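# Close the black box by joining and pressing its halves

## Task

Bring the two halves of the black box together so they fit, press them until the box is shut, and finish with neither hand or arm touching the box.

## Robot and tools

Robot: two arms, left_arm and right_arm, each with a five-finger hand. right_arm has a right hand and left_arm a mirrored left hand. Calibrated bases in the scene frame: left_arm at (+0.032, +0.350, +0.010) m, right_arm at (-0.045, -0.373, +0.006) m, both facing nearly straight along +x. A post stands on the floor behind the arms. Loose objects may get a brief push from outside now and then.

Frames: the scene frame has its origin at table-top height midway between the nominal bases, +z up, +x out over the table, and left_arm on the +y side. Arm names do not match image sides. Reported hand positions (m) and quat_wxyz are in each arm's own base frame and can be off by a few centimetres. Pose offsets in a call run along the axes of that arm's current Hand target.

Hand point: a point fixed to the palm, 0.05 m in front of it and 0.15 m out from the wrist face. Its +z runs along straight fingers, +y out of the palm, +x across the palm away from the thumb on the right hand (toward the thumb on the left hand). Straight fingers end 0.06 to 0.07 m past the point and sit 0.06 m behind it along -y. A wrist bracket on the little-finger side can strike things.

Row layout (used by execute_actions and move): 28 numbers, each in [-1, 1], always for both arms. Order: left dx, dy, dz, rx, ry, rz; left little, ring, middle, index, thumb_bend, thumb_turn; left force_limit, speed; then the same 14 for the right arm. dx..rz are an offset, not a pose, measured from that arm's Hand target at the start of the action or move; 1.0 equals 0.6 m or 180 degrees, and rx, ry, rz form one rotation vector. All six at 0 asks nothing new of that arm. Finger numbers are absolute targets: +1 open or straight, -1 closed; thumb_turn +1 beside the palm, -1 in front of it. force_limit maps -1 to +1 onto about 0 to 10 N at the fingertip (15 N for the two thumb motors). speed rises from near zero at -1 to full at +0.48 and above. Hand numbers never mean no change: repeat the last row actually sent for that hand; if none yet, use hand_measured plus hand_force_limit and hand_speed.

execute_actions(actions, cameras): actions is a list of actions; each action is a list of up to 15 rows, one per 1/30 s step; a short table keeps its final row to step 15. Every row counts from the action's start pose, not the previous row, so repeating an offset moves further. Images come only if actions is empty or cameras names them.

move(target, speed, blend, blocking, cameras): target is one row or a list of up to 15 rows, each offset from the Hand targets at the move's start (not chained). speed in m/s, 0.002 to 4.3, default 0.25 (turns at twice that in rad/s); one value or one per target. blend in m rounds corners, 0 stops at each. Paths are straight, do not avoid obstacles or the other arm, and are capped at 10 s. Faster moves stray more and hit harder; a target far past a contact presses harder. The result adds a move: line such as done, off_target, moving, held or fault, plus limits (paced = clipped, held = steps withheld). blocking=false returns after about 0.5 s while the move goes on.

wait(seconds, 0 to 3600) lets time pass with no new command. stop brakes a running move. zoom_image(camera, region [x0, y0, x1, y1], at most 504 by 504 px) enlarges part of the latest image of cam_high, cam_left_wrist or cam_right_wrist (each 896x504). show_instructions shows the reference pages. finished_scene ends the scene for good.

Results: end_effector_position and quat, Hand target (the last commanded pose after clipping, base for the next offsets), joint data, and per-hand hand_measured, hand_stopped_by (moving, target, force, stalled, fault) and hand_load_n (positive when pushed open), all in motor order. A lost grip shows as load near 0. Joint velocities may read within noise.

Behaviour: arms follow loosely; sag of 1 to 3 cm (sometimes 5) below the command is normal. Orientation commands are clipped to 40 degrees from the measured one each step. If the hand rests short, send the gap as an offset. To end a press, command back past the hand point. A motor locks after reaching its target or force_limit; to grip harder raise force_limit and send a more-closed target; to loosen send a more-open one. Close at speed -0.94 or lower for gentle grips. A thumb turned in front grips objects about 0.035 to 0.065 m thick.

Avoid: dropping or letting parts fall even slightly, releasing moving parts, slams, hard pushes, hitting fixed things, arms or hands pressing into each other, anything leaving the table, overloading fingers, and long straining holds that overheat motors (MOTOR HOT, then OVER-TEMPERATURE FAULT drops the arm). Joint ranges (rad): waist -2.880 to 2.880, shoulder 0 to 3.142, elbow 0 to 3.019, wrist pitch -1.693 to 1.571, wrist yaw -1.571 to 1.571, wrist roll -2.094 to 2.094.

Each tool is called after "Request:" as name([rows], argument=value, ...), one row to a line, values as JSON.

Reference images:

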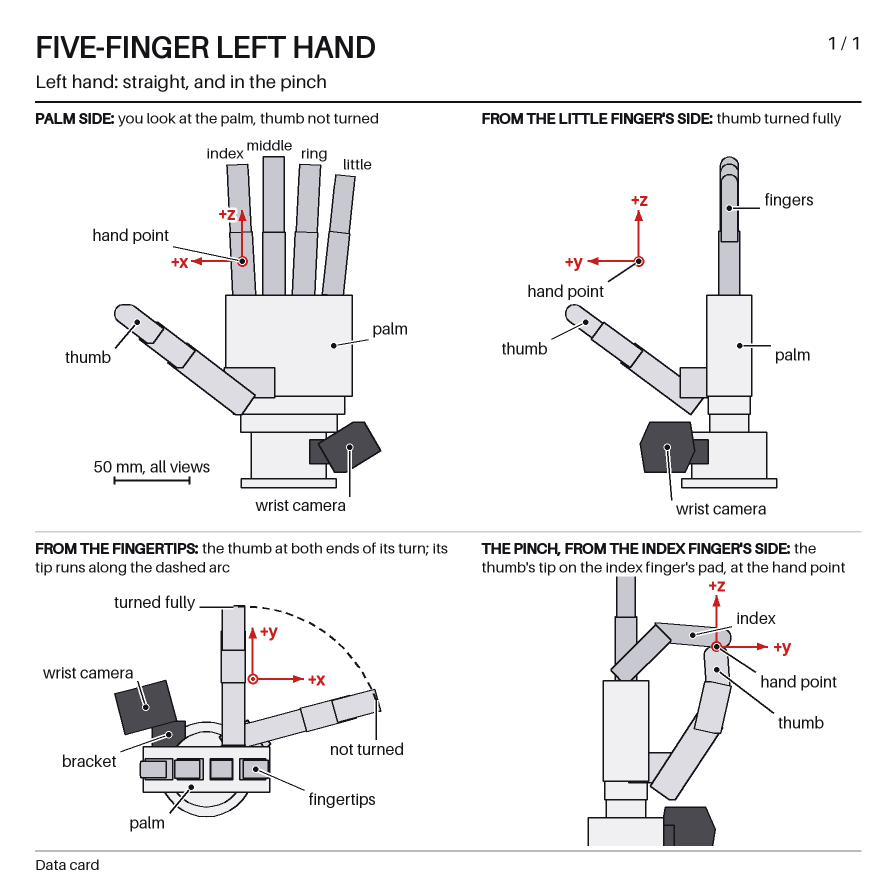

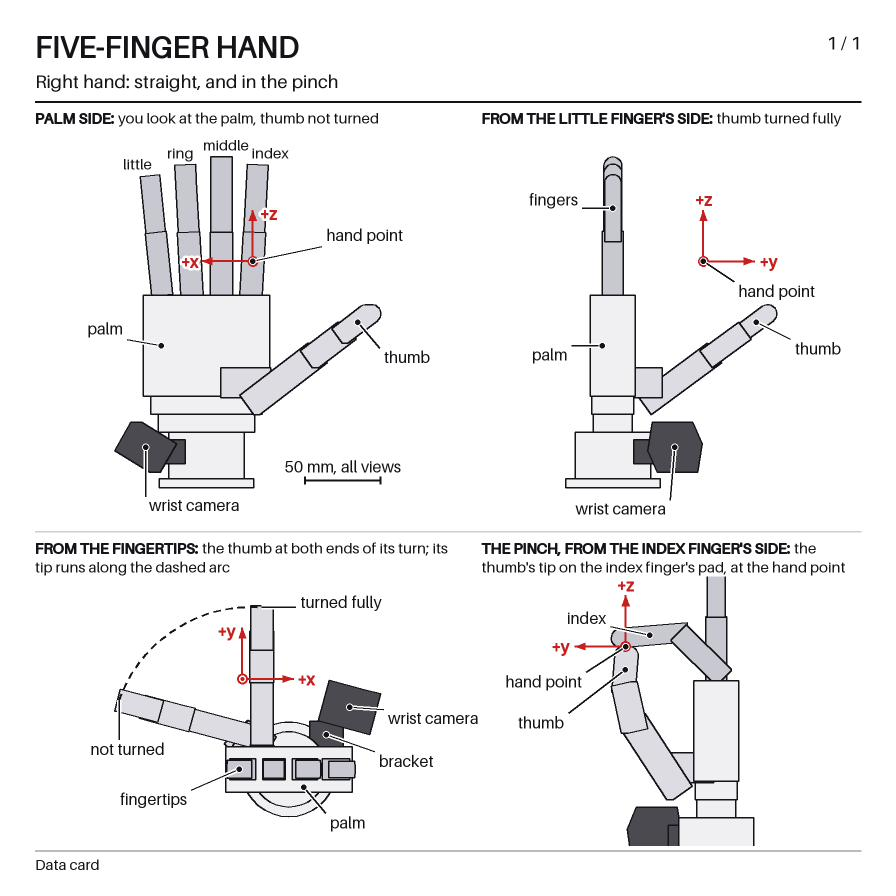

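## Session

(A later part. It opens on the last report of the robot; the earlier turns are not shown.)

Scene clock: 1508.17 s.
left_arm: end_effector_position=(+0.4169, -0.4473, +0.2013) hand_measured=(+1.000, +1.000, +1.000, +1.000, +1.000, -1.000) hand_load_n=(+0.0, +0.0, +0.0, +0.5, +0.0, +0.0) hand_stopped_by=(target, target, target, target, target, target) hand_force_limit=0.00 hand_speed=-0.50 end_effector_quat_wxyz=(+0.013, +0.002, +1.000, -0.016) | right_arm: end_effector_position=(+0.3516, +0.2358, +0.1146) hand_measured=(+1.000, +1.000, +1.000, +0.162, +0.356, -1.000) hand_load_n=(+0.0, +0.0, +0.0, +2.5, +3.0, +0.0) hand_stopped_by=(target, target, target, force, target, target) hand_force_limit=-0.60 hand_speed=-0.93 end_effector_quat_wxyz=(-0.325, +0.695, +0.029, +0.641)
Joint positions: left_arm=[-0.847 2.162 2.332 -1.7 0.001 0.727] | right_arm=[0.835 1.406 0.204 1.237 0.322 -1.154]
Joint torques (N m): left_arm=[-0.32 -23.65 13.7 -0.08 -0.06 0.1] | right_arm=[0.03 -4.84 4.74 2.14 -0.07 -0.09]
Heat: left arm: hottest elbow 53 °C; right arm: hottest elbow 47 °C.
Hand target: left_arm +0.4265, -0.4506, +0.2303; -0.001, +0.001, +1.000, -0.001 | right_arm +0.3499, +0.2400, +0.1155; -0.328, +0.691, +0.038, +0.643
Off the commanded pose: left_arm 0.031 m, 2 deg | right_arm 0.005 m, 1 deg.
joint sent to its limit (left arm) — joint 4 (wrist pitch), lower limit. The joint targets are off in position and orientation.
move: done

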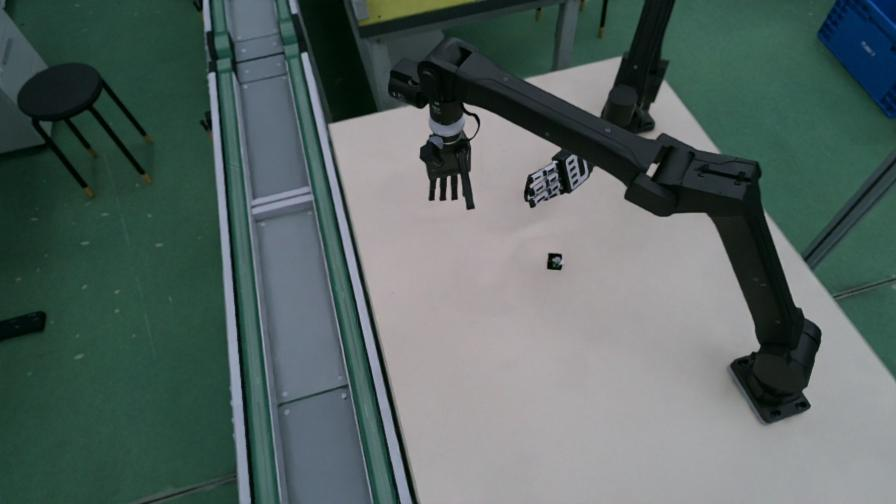

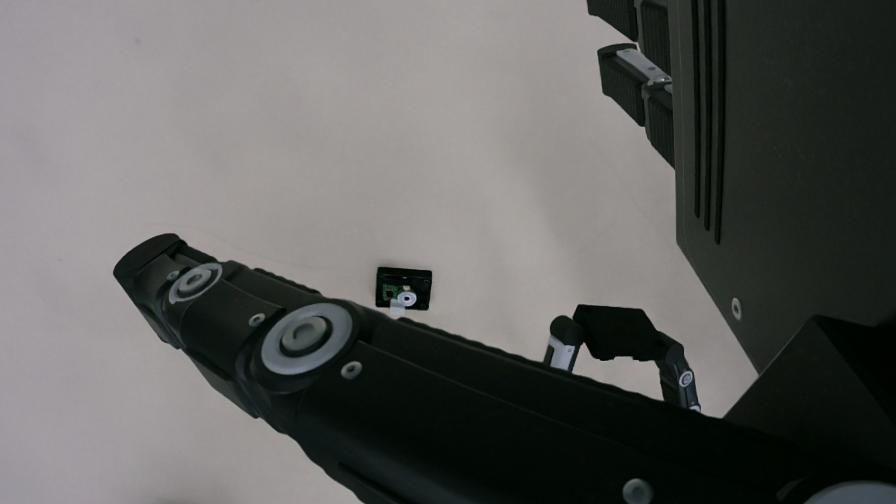

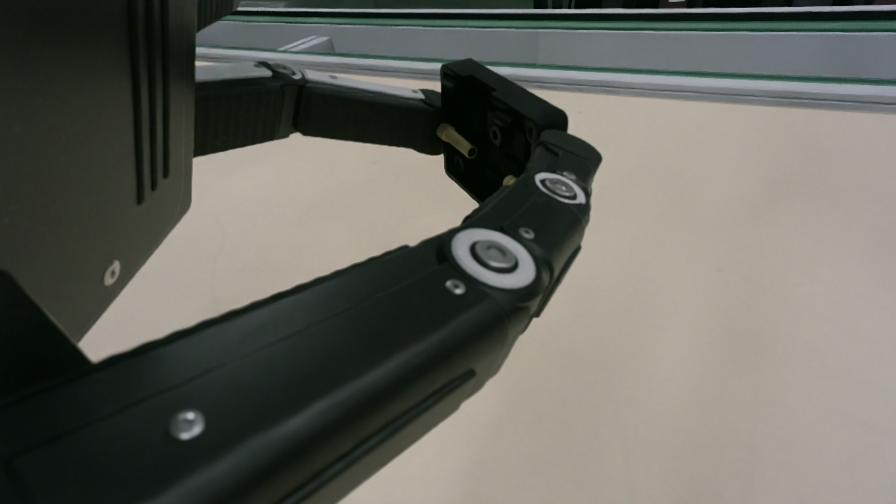

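Request:
move([
  [0,0,0,0,0,0,1,1,1,1,1,-1,0,-0.5,-0.1218,0.0538,-0.0053,0,0,0,1,1,1,0.02,0.355,-1,-0.6,-0.93],
], speed=0.06, cameras=["cam_right_wrist", "cam_high", "cam_left_wrist"])

Scene clock: 1562.67 s.
left_arm: end_effector_position=(+0.4169, -0.4473, +0.2013) hand_measured=(+1.000, +1.000, +1.000, +1.000, +1.000, -1.000) hand_load_n=(+0.0, +0.0, +0.0, +0.0, +0.0, +0.0) hand_stopped_by=(target, target, target, target, target, target) hand_force_limit=0.00 hand_speed=-0.50 end_effector_quat_wxyz=(+0.013, +0.002, +1.000, -0.016) | right_arm: end_effector_position=(+0.3462, +0.2329, +0.0323) hand_measured=(+1.000, +1.000, +1.000, +0.162, +0.356, -1.000) hand_load_n=(+0.5, +0.0, +0.0, +3.0, +3.5, +0.0) hand_stopped_by=(target, target, target, force, target, target) hand_force_limit=-0.60 hand_speed=-0.93 end_effector_quat_wxyz=(-0.304, +0.726, +0.042, +0.616)
Joint positions: left_arm=[-0.847 2.162 2.332 -1.7 0.001 0.727] | right_arm=[0.839 1.817 0.202 1.556 0.322 -1.151]
Joint torques (N m): left_arm=[0.09 -23.65 13.57 -0.16 -0.08 0.11] | right_arm=[-0.03 -7.06 2.92 2.1 0.21 0.18]
Heat: left arm: hottest elbow 53 °C; right arm: hottest elbow 37 °C.
Hand target: left_arm +0.4265, -0.4506, +0.2303; -0.001, +0.001, +1.000, -0.001 | right_arm +0.3500, +0.2402, +0.0356; -0.328, +0.691, +0.038, +0.643
Off the commanded pose: left_arm 0.031 m, 2 deg | right_arm 0.009 m, 6 deg.
joint sent to its limit (left arm) — joint 4 (wrist pitch), lower limit. The joint targets are off in position and orientation.
joint sent to its limit (right arm) — joint 4 (wrist pitch), upper limit. The joint targets are off in position and orientation.
move: off_target (right_arm)

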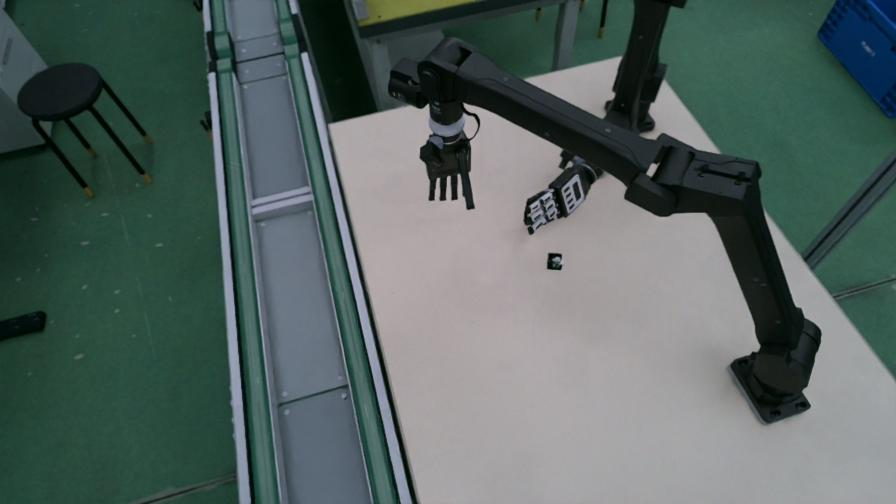

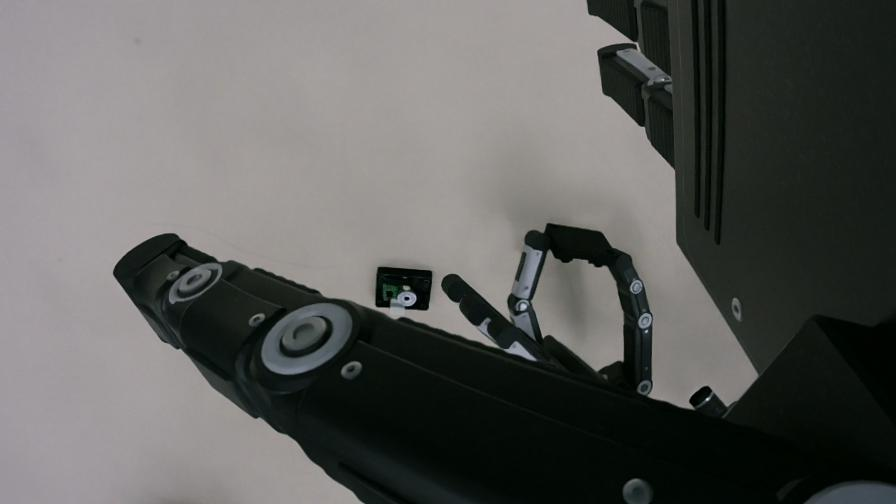

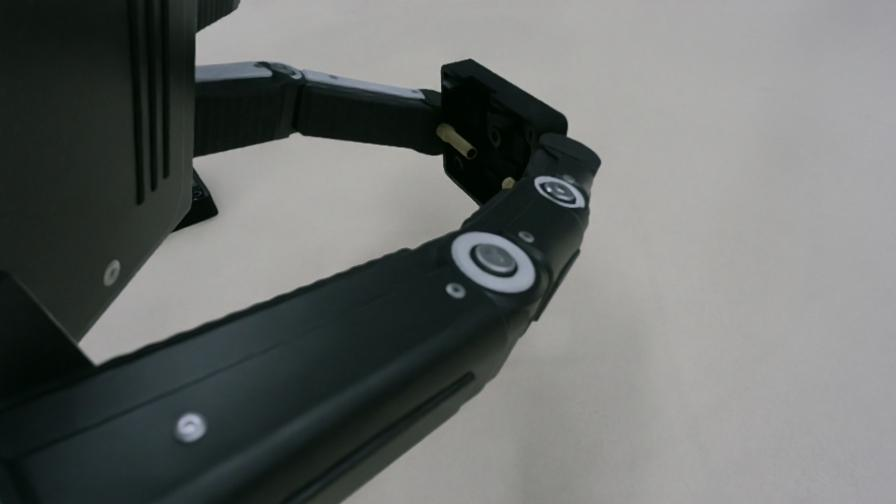

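Request:
move([
  [0,0,0,0,0,0,1,1,1,1,1,-1,0,-0.5,0.0762,-0.0337,0.0033,0,0,0,1,1,1,0.02,0.355,-1,-0.6,-0.93],
  [0,0,0,0,0,0,1,1,1,1,1,-1,0,-0.5,0.1012,0.0258,0.0313,-0.2031,0.0898,-0.0089,1,1,1,0.02,0.355,-1,-0.6,-0.93],
], speed=0.12, cameras=["cam_high", "cam_left_wrist"])

Scene clock: 1687.67 s.
left_arm: end_effector_position=(+0.4169, -0.4473, +0.2013) hand_measured=(+1.000, +1.000, +1.000, +1.000, +1.000, -1.000) hand_load_n=(+0.0, +0.0, +0.0, +0.0, +0.0, +0.0) hand_stopped_by=(target, target, target, target, target, target) hand_force_limit=0.00 hand_speed=-0.50 end_effector_quat_wxyz=(+0.013, +0.002, +1.000, -0.016) | right_arm: end_effector_position=(+0.3792, +0.2070, +0.0856) hand_measured=(+1.000, +1.000, +1.000, +0.162, +0.356, -1.000) hand_load_n=(+0.0, +0.0, +0.0, +3.0, +3.0, +0.0) hand_stopped_by=(target, target, target, force, target, target) hand_force_limit=-0.60 hand_speed=-0.93 end_effector_quat_wxyz=(-0.093, +0.662, -0.204, +0.715)
Joint positions: left_arm=[-0.847 2.162 2.332 -1.7 0.001 0.727] | right_arm=[0.971 1.757 0.475 1.379 1.14 -1.23]
Joint torques (N m): left_arm=[-0.26 -23.82 13.63 -0.18 -0.07 0.08] | right_arm=[-0.38 -8.76 5.71 0.43 0.16 -0.08]
Heat: left arm: hottest elbow 54 °C; right arm: hottest elbow 33 °C.
Hand target: left_arm +0.4265, -0.4506, +0.2303; -0.001, +0.001, +1.000, -0.001 | right_arm +0.3839, +0.2151, +0.0856; -0.088, +0.662, -0.201, +0.716
Off the commanded pose: left_arm 0.031 m, 2 deg | right_arm 0.009 m, 1 deg.
joint sent to its limit (left arm) — joint 4 (wrist pitch), lower limit. The joint targets are off in position and orientation.
move: done

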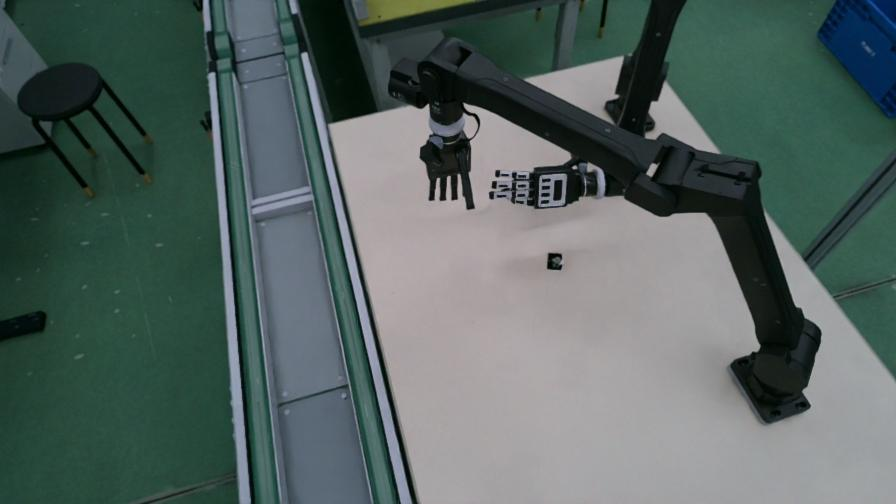

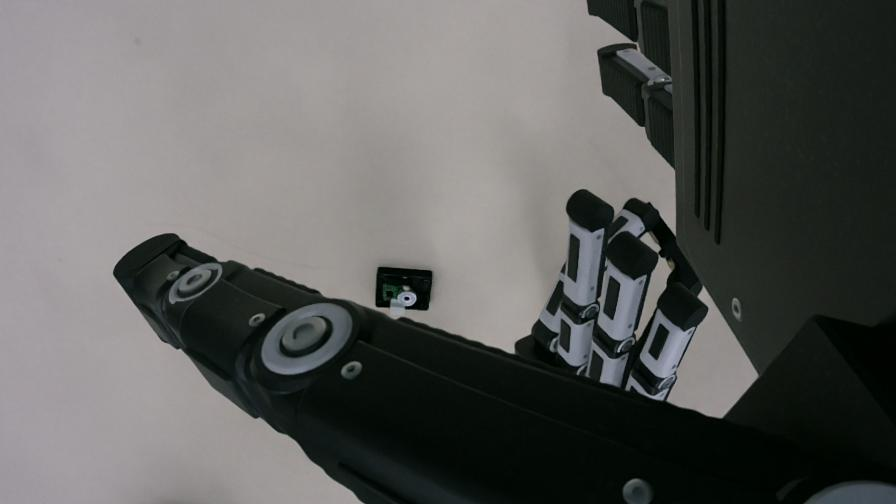

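Request:
move([
  [0,0,0,0,0,0,1,1,1,1,1,-1,0,-0.5,-0.0982,0.0397,0.0155,0,0,0,1,1,1,0.02,0.355,-1,-0.6,-0.93],
], speed=0.06, cameras=["cam_right_wrist", "cam_left_wrist"])

Scene clock: 1704.07 s.
left_arm: end_effector_position=(+0.4169, -0.4473, +0.2013) hand_measured=(+1.000, +1.000, +1.000, +1.000, +1.000, -1.000) hand_load_n=(+0.0, +0.0, +0.0, +0.0, +0.0, +0.0) hand_stopped_by=(target, target, target, target, target, target) hand_force_limit=0.00 hand_speed=-0.50 end_effector_quat_wxyz=(+0.013, +0.002, +1.000, -0.016) | right_arm: end_effector_position=(+0.3879, +0.2146, +0.0228) hand_measured=(+1.000, +1.000, +1.000, +0.162, +0.356, -1.000) hand_load_n=(+0.0, +0.0, +0.0, +3.0, +3.0, +0.0) hand_stopped_by=(target, target, target, force, target, target) hand_force_limit=-0.60 hand_speed=-0.93 end_effector_quat_wxyz=(-0.087, +0.669, -0.194, +0.713)
Joint positions: left_arm=[-0.847 2.162 2.332 -1.7 0.001 0.727] | right_arm=[0.962 2.01 0.527 1.554 1.121 -1.23]
Joint torques (N m): left_arm=[-0.21 -23.18 13.67 -0.14 -0.08 0.1] | right_arm=[-1.55 -10.7 3.73 1.63 -0.14 -0.03]
Heat: left arm: hottest elbow 54 °C; right arm: hottest elbow 34 °C.
Hand target: left_arm +0.4265, -0.4506, +0.2303; -0.001, +0.001, +1.000, -0.001 | right_arm +0.3960, +0.2151, +0.0226; -0.088, +0.662, -0.201, +0.716
Off the commanded pose: left_arm 0.031 m, 2 deg | right_arm 0.008 m, 1 deg.
joint sent to its limit (left arm) — joint 4 (wrist pitch), lower limit. The joint targets are off in position and orientation.
move: done
Images, in order (width x height): cam_left_wrist 896x504, cam_right_wrist 896x504.

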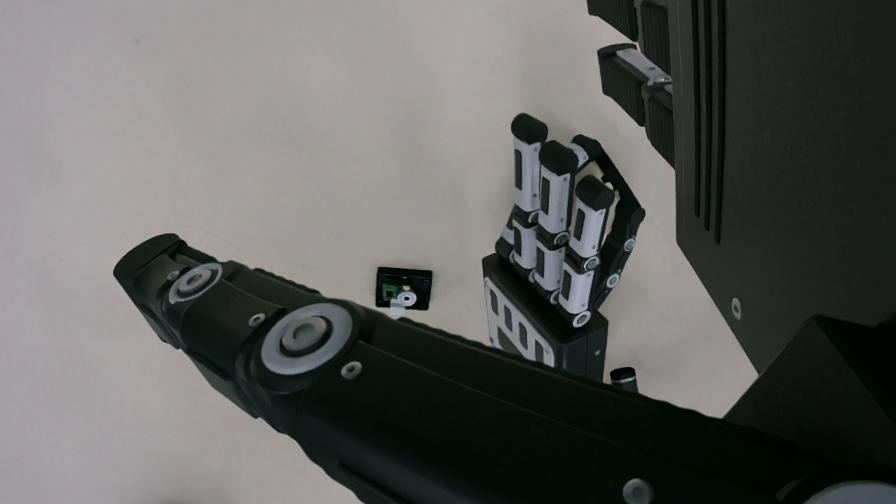

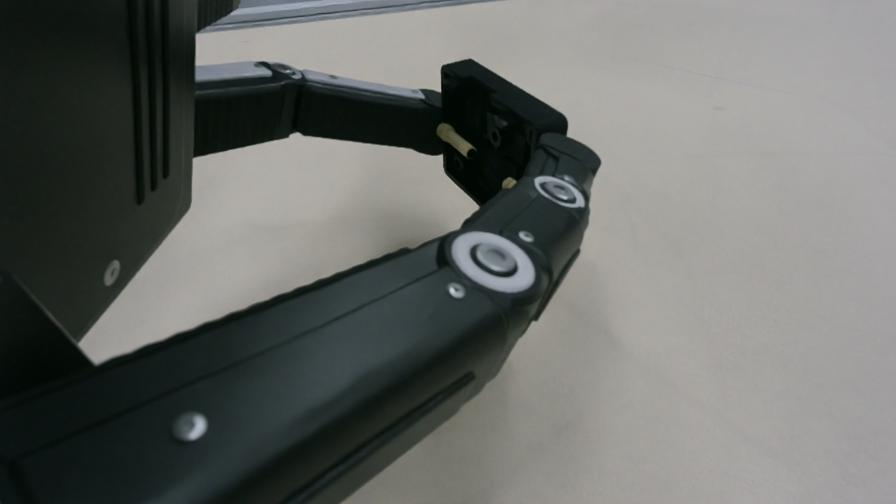

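Request:
move([
  [0,0,0,0,0,0,1,1,1,1,1,-1,0,-0.5,-0.0107,0.0047,-0.0005,0,0,0,1,1,1,0.02,0.355,-1,-0.6,-0.93],
], speed=0.03, cameras=[])

Request:
move([
  [0,0,0,0,0,0,1,1,1,1,1,-1,0,-0.5,-0.0061,0.0027,-0.0003,0,0,0,1,1,1,0.02,0.355,-1,-0.6,-0.93],
], speed=0.03, cameras=["cam_right_wrist"])

Request:
zoom_image(camera="cam_right_wrist", region=[380, 30, 640, 230])

Scene clock: 1712.43 s.
left_arm: end_effector_position=(+0.4169, -0.4473, +0.2013) hand_measured=(+1.000, +1.000, +1.000, +1.000, +1.000, -1.000) hand_load_n=(+0.0, +0.0, +0.0, +0.0, +0.0, +0.0) hand_stopped_by=(target, target, target, target, target, target) hand_force_limit=0.00 hand_speed=-0.50 end_effector_quat_wxyz=(+0.013, +0.002, +1.000, -0.016) | right_arm: end_effector_position=(+0.3878, +0.2145, +0.0165) hand_measured=(+1.000, +1.000, +1.000, +0.162, +0.356, -1.000) hand_load_n=(+0.0, +0.0, +0.0, +3.0, +3.0, +0.0) hand_stopped_by=(target, target, target, force, target, target) hand_force_limit=-0.60 hand_speed=-0.93 end_effector_quat_wxyz=(-0.084, +0.671, -0.191, +0.711)
Joint positions: left_arm=[-0.847 2.162 2.332 -1.7 0.001 0.727] | right_arm=[0.962 2.03 0.532 1.558 1.121 -1.23]
Joint torques (N m): left_arm=[-0.21 -23.82 13.57 -0.2 -0.08 0.1] | right_arm=[-1.73 -10.87 3.4 1.54 -0.13 0.09]
Heat: left arm: hottest elbow 54 °C; right arm: hottest elbow 34 °C.
Hand target: left_arm +0.4265, -0.4506, +0.2303; -0.001, +0.001, +1.000, -0.001 | right_arm +0.3960, +0.2151, +0.0155; -0.088, +0.663, -0.201, +0.716
Off the commanded pose: left_arm 0.031 m, 2 deg | right_arm 0.008 m, 2 deg.
joint sent to its limit (left arm) — joint 4 (wrist pitch), lower limit. The joint targets are off in position and orientation.
joint sent to its limit (right arm) — joint 4 (wrist pitch), upper limit. The joint targets are off in position, not in orientation.
move: done

Scene clock: 1713.27 s.
left_arm: end_effector_position=(+0.4169, -0.4473, +0.2013) hand_measured=(+1.000, +1.000, +1.000, +1.000, +1.000, -1.000) hand_load_n=(+0.0, +0.0, +0.0, +0.0, +0.0, +0.0) hand_stopped_by=(target, target, target, target, target, target) hand_force_limit=0.00 hand_speed=-0.50 end_effector_quat_wxyz=(+0.013, +0.002, +1.000, -0.016) | right_arm: end_effector_position=(+0.3871, +0.2135, +0.0124) hand_measured=(+1.000, +1.000, +1.000, +0.162, +0.356, -1.000) hand_load_n=(+0.0, +0.0, +0.0, +3.0, +3.0, +0.0) hand_stopped_by=(target, target, target, force, target, target) hand_force_limit=-0.60 hand_speed=-0.93 end_effector_quat_wxyz=(-0.080, +0.674, -0.188, +0.710)
Joint positions: left_arm=[-0.847 2.162 2.332 -1.7 0.001 0.727] | right_arm=[0.962 2.041 0.532 1.558 1.121 -1.23]
Joint torques (N m): left_arm=[-0.38 -23.77 13.7 -0.17 -0.09 0.08] | right_arm=[-1.79 -10.7 3.52 1.58 -0.1 0.14]
Heat: left arm: hottest elbow 54 °C; right arm: hottest elbow 34 °C.
Hand target: left_arm +0.4265, -0.4506, +0.2303; -0.001, +0.001, +1.000, -0.001 | right_arm +0.3960, +0.2151, +0.0115; -0.088, +0.663, -0.201, +0.716
Off the commanded pose: left_arm 0.031 m, 2 deg | right_arm 0.009 m, 2 deg.
joint sent to its limit (left arm) — joint 4 (wrist pitch), lower limit. The joint targets are off in position and orientation.
joint sent to its limit (right arm) — joint 4 (wrist pitch), upper limit. The joint targets are off in position, not in orientation.
move: done

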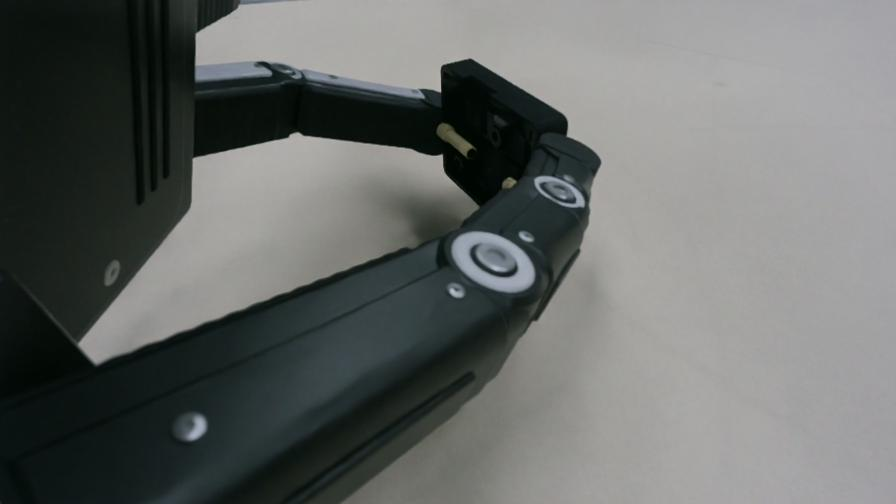

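Scaled by 1.938 from the camera's image (finer frame: 1280x720).

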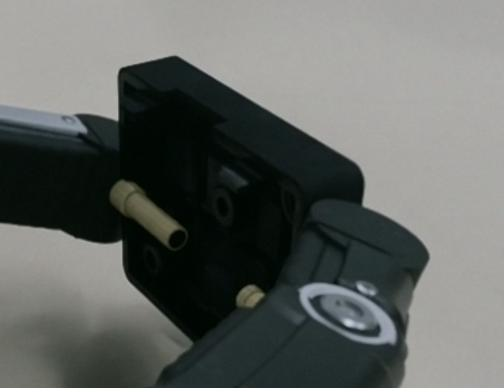

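Request:
move([
  [0,0,0,0,0,0,1,1,1,1,1,-1,0,-0.5,-0.0046,0.002,-0.0002,0,0,0,1,1,1,0.02,0.355,-1,-0.6,-0.93],
], speed=0.03, cameras=["cam_right_wrist"])

Request:
zoom_image(camera="cam_right_wrist", region=[380, 30, 640, 230])

Scene clock: 1719.57 s.
left_arm: end_effector_position=(+0.4169, -0.4473, +0.2013) hand_measured=(+1.000, +1.000, +1.000, +1.000, +1.000, -1.000) hand_load_n=(+0.0, +0.0, +0.0, +0.0, +0.0, +0.0) hand_stopped_by=(target, target, target, target, target, target) hand_force_limit=0.00 hand_speed=-0.50 end_effector_quat_wxyz=(+0.013, +0.002, +1.000, -0.016) | right_arm: end_effector_position=(+0.3881, +0.2150, +0.0103) hand_measured=(+1.000, +1.000, +1.000, +0.162, +0.356, -1.000) hand_load_n=(+0.0, +0.0, +0.0, +3.0, +3.0, +0.0) hand_stopped_by=(target, target, target, force, target, target) hand_force_limit=-0.60 hand_speed=-0.93 end_effector_quat_wxyz=(-0.081, +0.674, -0.188, +0.710)
Joint positions: left_arm=[-0.847 2.162 2.332 -1.7 0.001 0.727] | right_arm=[0.962 2.049 0.538 1.558 1.121 -1.228]
Joint torques (N m): left_arm=[-0.44 -23.71 13.63 -0.24 -0.05 0.12] | right_arm=[-1.96 -10.93 3.36 1.57 -0.1 0.17]
Heat: left arm: hottest elbow 54 °C; right arm: hottest elbow 34 °C.
Hand target: left_arm +0.4265, -0.4506, +0.2303; -0.001, +0.001, +1.000, -0.001 | right_arm +0.3960, +0.2151, +0.0085; -0.088, +0.663, -0.201, +0.716
Off the commanded pose: left_arm 0.031 m, 2 deg | right_arm 0.008 m, 2 deg.
joint sent to its limit (left arm) — joint 4 (wrist pitch), lower limit. The joint targets are off in position and orientation.
joint sent to its limit (right arm) — joint 4 (wrist pitch), upper limit. The joint targets are off in position, not in orientation.
move: done

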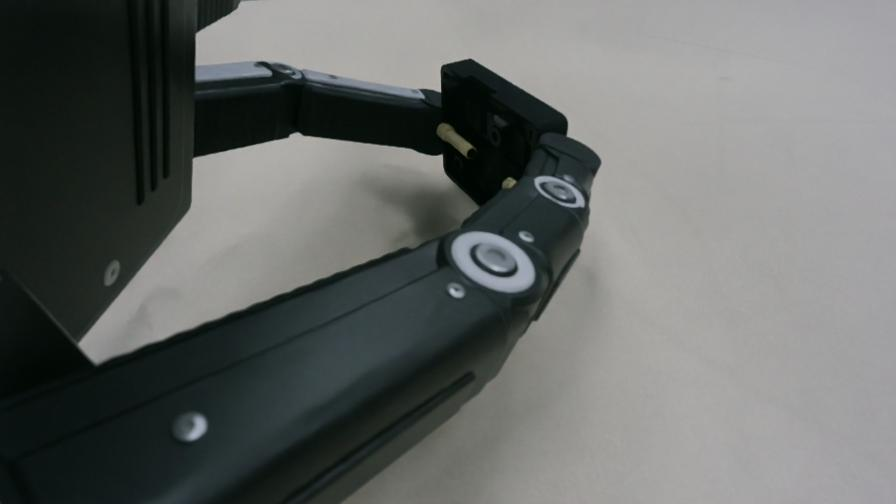

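Scaled by 1.938 from the camera's image (finer frame: 1280x720).

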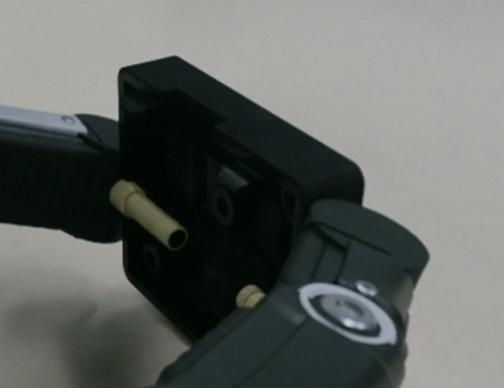

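Request:
move([
  [0,0,0,0,0,0,1,1,1,1,1,-1,0,-0.5,-0.0061,0.0027,-0.0003,0,0,0,1,1,1,0.02,0.355,-1,-0.6,-0.93],
], speed=0.03, cameras=["cam_right_wrist"])

Request:
zoom_image(camera="cam_right_wrist", region=[380, 30, 640, 230])

Scene clock: 1726.80 s.
left_arm: end_effector_position=(+0.4169, -0.4473, +0.2013) hand_measured=(+1.000, +1.000, +1.000, +1.000, +1.000, -1.000) hand_load_n=(+0.0, +0.0, +0.0, +0.0, +0.0, +0.0) hand_stopped_by=(target, target, target, target, target, target) hand_force_limit=0.00 hand_speed=-0.50 end_effector_quat_wxyz=(+0.013, +0.002, +1.000, -0.016) | right_arm: end_effector_position=(+0.3888, +0.2151, +0.0085) hand_measured=(+1.000, +1.000, +1.000, +0.162, +0.356, -1.000) hand_load_n=(+0.0, +0.0, +0.0, +2.5, +2.5, -1.0) hand_stopped_by=(target, target, target, force, target, target) hand_force_limit=-0.60 hand_speed=-0.93 end_effector_quat_wxyz=(-0.081, +0.674, -0.190, +0.710)
Joint positions: left_arm=[-0.847 2.162 2.332 -1.7 0.001 0.727] | right_arm=[0.961 2.055 0.541 1.56 1.121 -1.224]
Joint torques (N m): left_arm=[0.03 -23.41 13.64 -0.18 -0.05 0.1] | right_arm=[-1.67 -10.58 3.23 1.52 -0.09 0.22]
Heat: left arm: hottest elbow 54 °C; right arm: hottest elbow 34 °C.
Hand target: left_arm +0.4265, -0.4506, +0.2303; -0.001, +0.001, +1.000, -0.001 | right_arm +0.3960, +0.2151, +0.0045; -0.088, +0.662, -0.201, +0.716
Off the commanded pose: left_arm 0.031 m, 2 deg | right_arm 0.008 m, 2 deg.
joint sent to its limit (left arm) — joint 4 (wrist pitch), lower limit. The joint targets are off in position and orientation.
joint sent to its limit (right arm) — joint 4 (wrist pitch), upper limit. The joint targets still meet the commanded pose.
move: done

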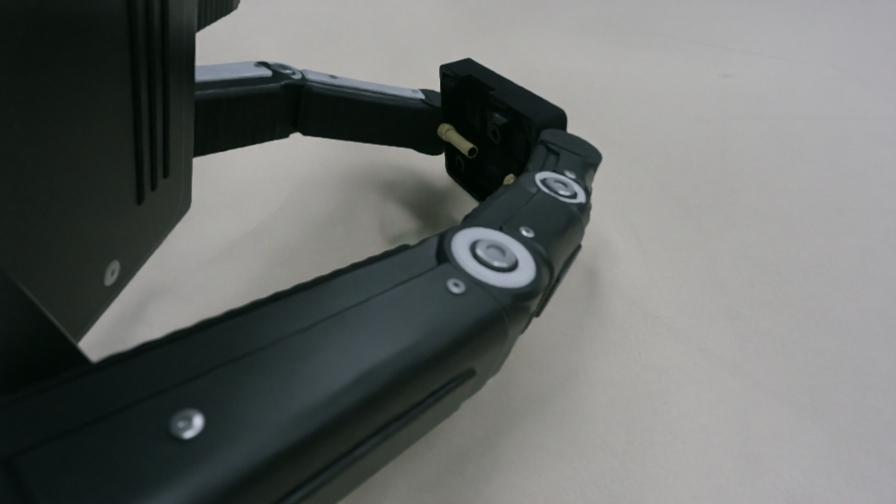

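Scaled by 1.938 from the camera's image (finer frame: 1280x720).

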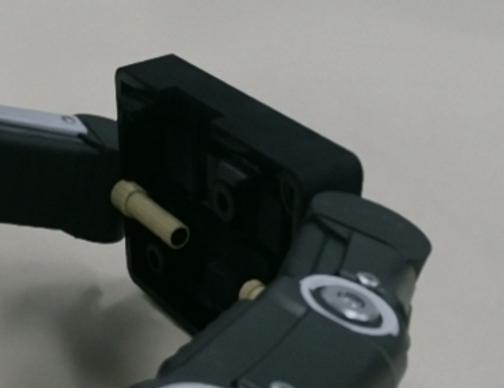

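Request:
move([
  [0,0,0,0,0,0,1,1,1,1,1,-1,0,-0.5,0.0046,-0.002,0.0002,0,0,0,1,1,1,0.02,0.355,-1,-0.6,-0.93],
], speed=0.02, cameras=[])

Request:
execute_actions([
  [[0,0,0,0,0,0,1,1,1,1,1,-1,0,-0.5,0,0,0,0,0,0,1,1,1,0.25,0.355,-1,-0.6,-0.95]],
  [[0,0,0,0,0,0,1,1,1,1,1,-1,0,-0.5,0,0,0,0,0,0,1,1,1,0.25,0.355,-1,-0.6,-0.95]],
], cameras=["cam_right_wrist"])

Request:
zoom_image(camera="cam_right_wrist", region=[380, 30, 640, 230])

Scene clock: 1757.97 s.
left_arm: end_effector_position=(+0.4169, -0.4473, +0.2013) hand_measured=(+1.000, +1.000, +1.000, +1.000, +1.000, -1.000) hand_load_n=(+0.0, +0.0, +0.0, +0.0, +0.0, +0.0) hand_stopped_by=(target, target, target, target, target, target) hand_force_limit=0.00 hand_speed=-0.50 end_effector_quat_wxyz=(+0.013, +0.002, +1.000, -0.016) | right_arm: end_effector_position=(+0.3888, +0.2151, +0.0085) hand_measured=(+1.000, +1.000, +1.000, +0.162, +0.356, -1.000) hand_load_n=(+0.0, +0.0, +0.0, +3.0, +2.5, -1.0) hand_stopped_by=(target, target, target, force, target, target) hand_force_limit=-0.60 hand_speed=-0.93 end_effector_quat_wxyz=(-0.081, +0.674, -0.190, +0.710)
Joint positions: left_arm=[-0.847 2.162 2.332 -1.7 0.001 0.727] | right_arm=[0.961 2.055 0.541 1.56 1.121 -1.224]
Joint torques (N m): left_arm=[0.26 -23.77 13.65 -0.14 -0.06 0.09] | right_arm=[-2.02 -11.4 3.14 1.48 -0.08 0.17]
Heat: left arm: hottest elbow 54 °C; right arm: hottest elbow 33 °C.
Hand target: left_arm +0.4265, -0.4506, +0.2303; -0.001, +0.001, +1.000, -0.001 | right_arm +0.3959, +0.2151, +0.0075; -0.088, +0.662, -0.201, +0.716
Off the commanded pose: left_arm 0.031 m, 2 deg | right_arm 0.007 m, 2 deg.
joint sent to its limit (left arm) — joint 4 (wrist pitch), lower limit. The joint targets are off in position and orientation.
joint sent to its limit (right arm) — joint 4 (wrist pitch), upper limit. The joint targets still meet the commanded pose.
move: done

Scene clock: 1759.27 s.
left_arm: end_effector_position=(+0.4169, -0.4473, +0.2013) hand_measured=(+1.000, +1.000, +1.000, +1.000, +1.000, -1.000) hand_load_n=(+0.0, +0.0, +0.0, +0.0, +0.0, +0.0) hand_stopped_by=(target, target, target, target, target, target) hand_force_limit=0.00 hand_speed=-0.50 end_effector_quat_wxyz=(+0.013, +0.002, +1.000, -0.016) | right_arm: end_effector_position=(+0.3888, +0.2151, +0.0085) hand_measured=(+1.000, +1.000, +1.000, +0.250, +0.356, -1.000) hand_load_n=(+0.0, +0.0, +0.0, +0.0, +0.0, +0.5) hand_stopped_by=(target, target, target, target, target, target) hand_force_limit=-0.60 hand_speed=-0.95 end_effector_quat_wxyz=(-0.081, +0.674, -0.190, +0.710)
Joint positions: left_arm=[-0.847 2.162 2.332 -1.7 0.001 0.727] | right_arm=[0.961 2.055 0.541 1.56 1.121 -1.224]
Joint torques (N m): left_arm=[0.03 -23.59 13.56 -0.13 -0.06 0.08] | right_arm=[-1.85 -11.34 3.21 1.52 -0.07 0.17]
Heat: left arm: hottest elbow 54 °C; right arm: hottest elbow 33 °C.
Hand target: left_arm +0.4265, -0.4506, +0.2303; -0.001, +0.001, +1.000, -0.001 | right_arm +0.3959, +0.2151, +0.0075; -0.088, +0.663, -0.201, +0.716
Off the commanded pose: left_arm 0.031 m, 2 deg | right_arm 0.007 m, 2 deg.
joint sent to its limit (left arm) — joint 4 (wrist pitch), lower limit. The joint targets are off in position and orientation.
joint sent to its limit (right arm) — joint 4 (wrist pitch), upper limit. The joint targets still meet the commanded pose.

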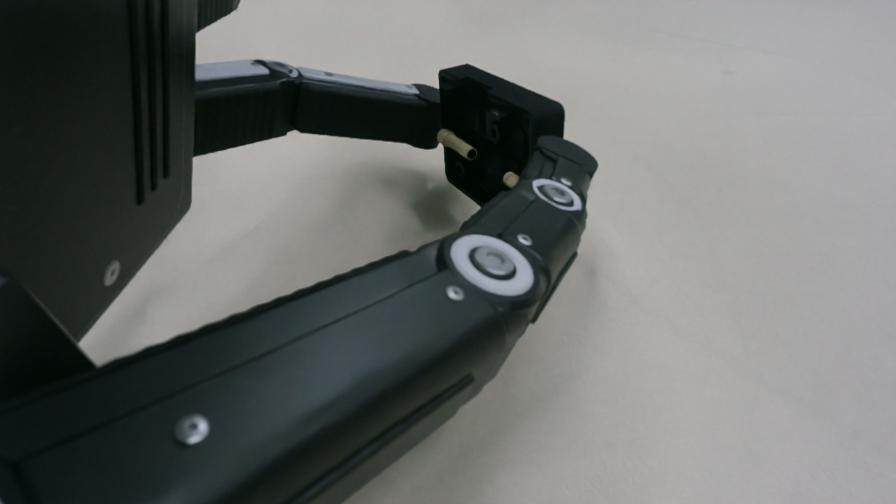

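Scaled by 1.938 from the camera's image (finer frame: 1280x720).

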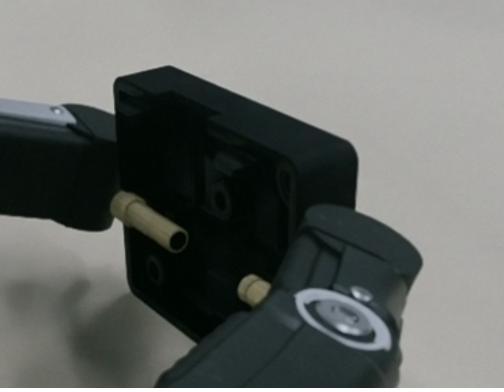

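Request:
execute_actions([
  [[0,0,0,0,0,0,1,1,1,1,1,-1,0,-0.5,0,0,0,0,0,0,1,1,1,0.6,0.355,-1,-0.6,-0.9]],
  [[0,0,0,0,0,0,1,1,1,1,1,-1,0,-0.5,0,0,0,0,0,0,1,1,1,0.6,0.355,-1,-0.6,-0.9]],
], cameras=["cam_right_wrist", "cam_left_wrist"])

Request:
zoom_image(camera="cam_right_wrist", region=[380, 30, 640, 230])

Scene clock: 1766.83 s.
left_arm: end_effector_position=(+0.4169, -0.4473, +0.2013) hand_measured=(+1.000, +1.000, +1.000, +1.000, +1.000, -1.000) hand_load_n=(+0.0, +0.0, +0.0, +0.0, -0.5, +0.0) hand_stopped_by=(target, target, target, target, target, target) hand_force_limit=0.00 hand_speed=-0.50 end_effector_quat_wxyz=(+0.013, +0.002, +1.000, -0.016) | right_arm: end_effector_position=(+0.3888, +0.2151, +0.0085) hand_measured=(+1.000, +1.000, +1.000, +0.600, +0.356, -1.000) hand_load_n=(+0.0, +0.0, +0.0, +0.0, +0.0, +0.5) hand_stopped_by=(target, target, target, target, target, target) hand_force_limit=-0.60 hand_speed=-0.90 end_effector_quat_wxyz=(-0.081, +0.674, -0.190, +0.710)
Joint positions: left_arm=[-0.847 2.162 2.332 -1.7 0.001 0.727] | right_arm=[0.961 2.055 0.541 1.56 1.121 -1.224]
Joint torques (N m): left_arm=[-0.15 -23.71 13.57 -0.17 -0.08 0.12] | right_arm=[-1.79 -11.46 3.15 1.46 -0.09 0.16]
Heat: left arm: hottest elbow 54 °C; right arm: hottest elbow 33 °C.
Hand target: left_arm +0.4265, -0.4506, +0.2303; -0.001, +0.001, +1.000, -0.001 | right_arm +0.3959, +0.2151, +0.0075; -0.088, +0.663, -0.201, +0.716
Off the commanded pose: left_arm 0.031 m, 2 deg | right_arm 0.007 m, 2 deg.
joint sent to its limit (left arm) — joint 4 (wrist pitch), lower limit. The joint targets are off in position and orientation.
joint sent to its limit (right arm) — joint 4 (wrist pitch), upper limit. The joint targets still meet the commanded pose.
Images, in order (width x height): cam_left_wrist 896x504, cam_right_wrist 896x504.

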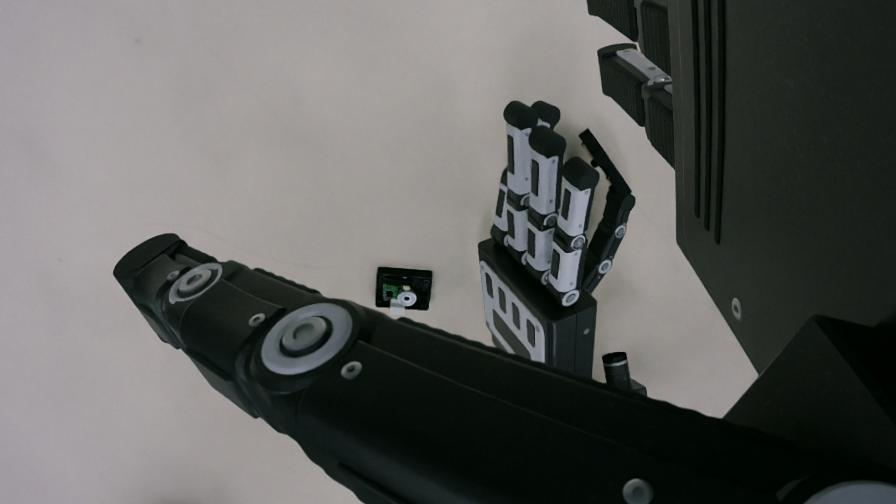

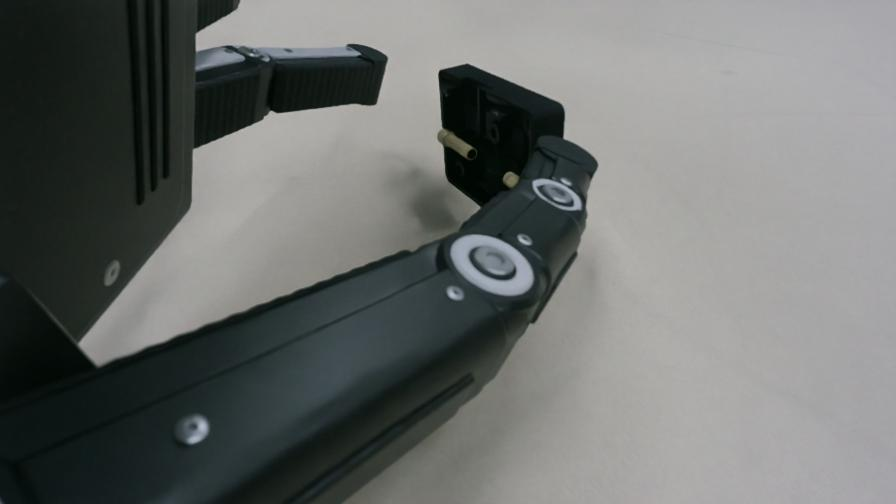

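Scaled by 1.938 from the camera's image (finer frame: 1280x720).

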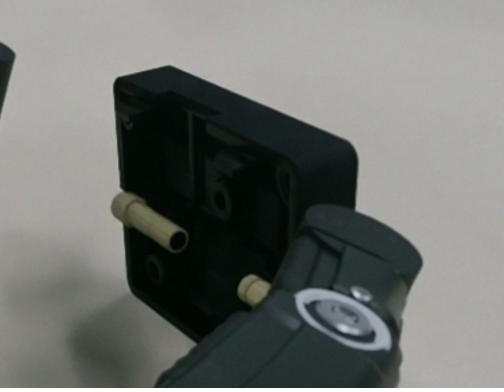

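Request:
move([
  [0,0,0,0,0,0,1,1,1,1,1,-1,0,-0.5,0.0055,0.0103,-0.0202,0,0,0,1,1,1,0.6,0.355,-1,-0.6,-0.9],
], speed=0.03, cameras=["cam_right_wrist"])

Request:
zoom_image(camera="cam_right_wrist", region=[380, 30, 640, 230])

Scene clock: 1775.40 s.
left_arm: end_effector_position=(+0.4169, -0.4473, +0.2013) hand_measured=(+1.000, +1.000, +1.000, +1.000, +1.000, -1.000) hand_load_n=(+0.5, +0.0, +0.0, +0.0, +0.0, +0.0) hand_stopped_by=(target, target, target, target, target, target) hand_force_limit=0.00 hand_speed=-0.50 end_effector_quat_wxyz=(+0.013, +0.002, +1.000, -0.016) | right_arm: end_effector_position=(+0.3837, +0.2072, +0.0055) hand_measured=(+1.000, +1.000, +1.000, +0.600, +0.356, -1.000) hand_load_n=(+0.0, +0.0, +0.0, +0.0, +0.5, +0.0) hand_stopped_by=(target, target, target, target, target, target) hand_force_limit=-0.60 hand_speed=-0.90 end_effector_quat_wxyz=(-0.075, +0.675, -0.195, +0.707)
Joint positions: left_arm=[-0.847 2.162 2.332 -1.7 0.001 0.727] | right_arm=[0.961 2.055 0.524 1.56 1.136 -1.211]
Joint torques (N m): left_arm=[-0.15 -23.71 13.7 -0.18 -0.07 0.09] | right_arm=[-0.15 -12.45 1.83 1.55 0.23 0.2]
Heat: left arm: hottest elbow 54 °C; right arm: hottest elbow 33 °C.
Hand target: left_arm +0.4265, -0.4506, +0.2303; -0.001, +0.001, +1.000, -0.001 | right_arm +0.3828, +0.2103, +0.0075; -0.088, +0.663, -0.201, +0.716
Off the commanded pose: left_arm 0.031 m, 2 deg | right_arm 0.004 m, 2 deg.
joint sent to its limit (left arm) — joint 4 (wrist pitch), lower limit. The joint targets are off in position and orientation.
joint sent to its limit (right arm) — joint 4 (wrist pitch), upper limit. The joint targets still meet the commanded pose.
move: done

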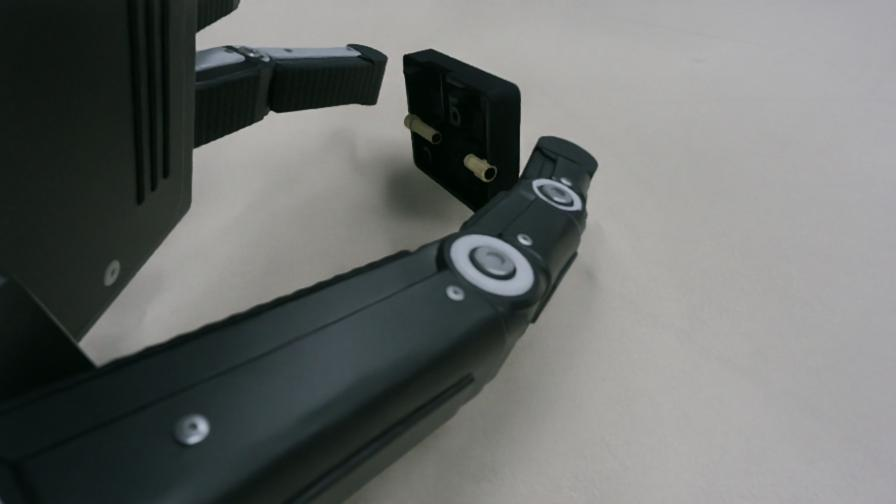

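Scaled by 1.938 from the camera's image (finer frame: 1280x720).

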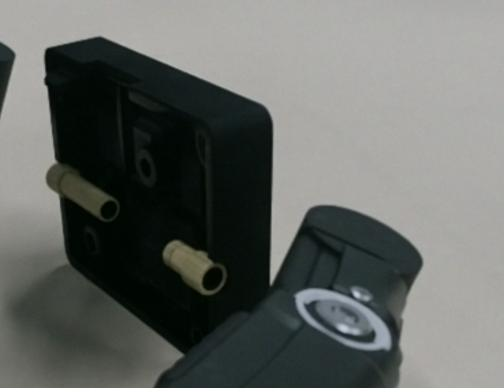

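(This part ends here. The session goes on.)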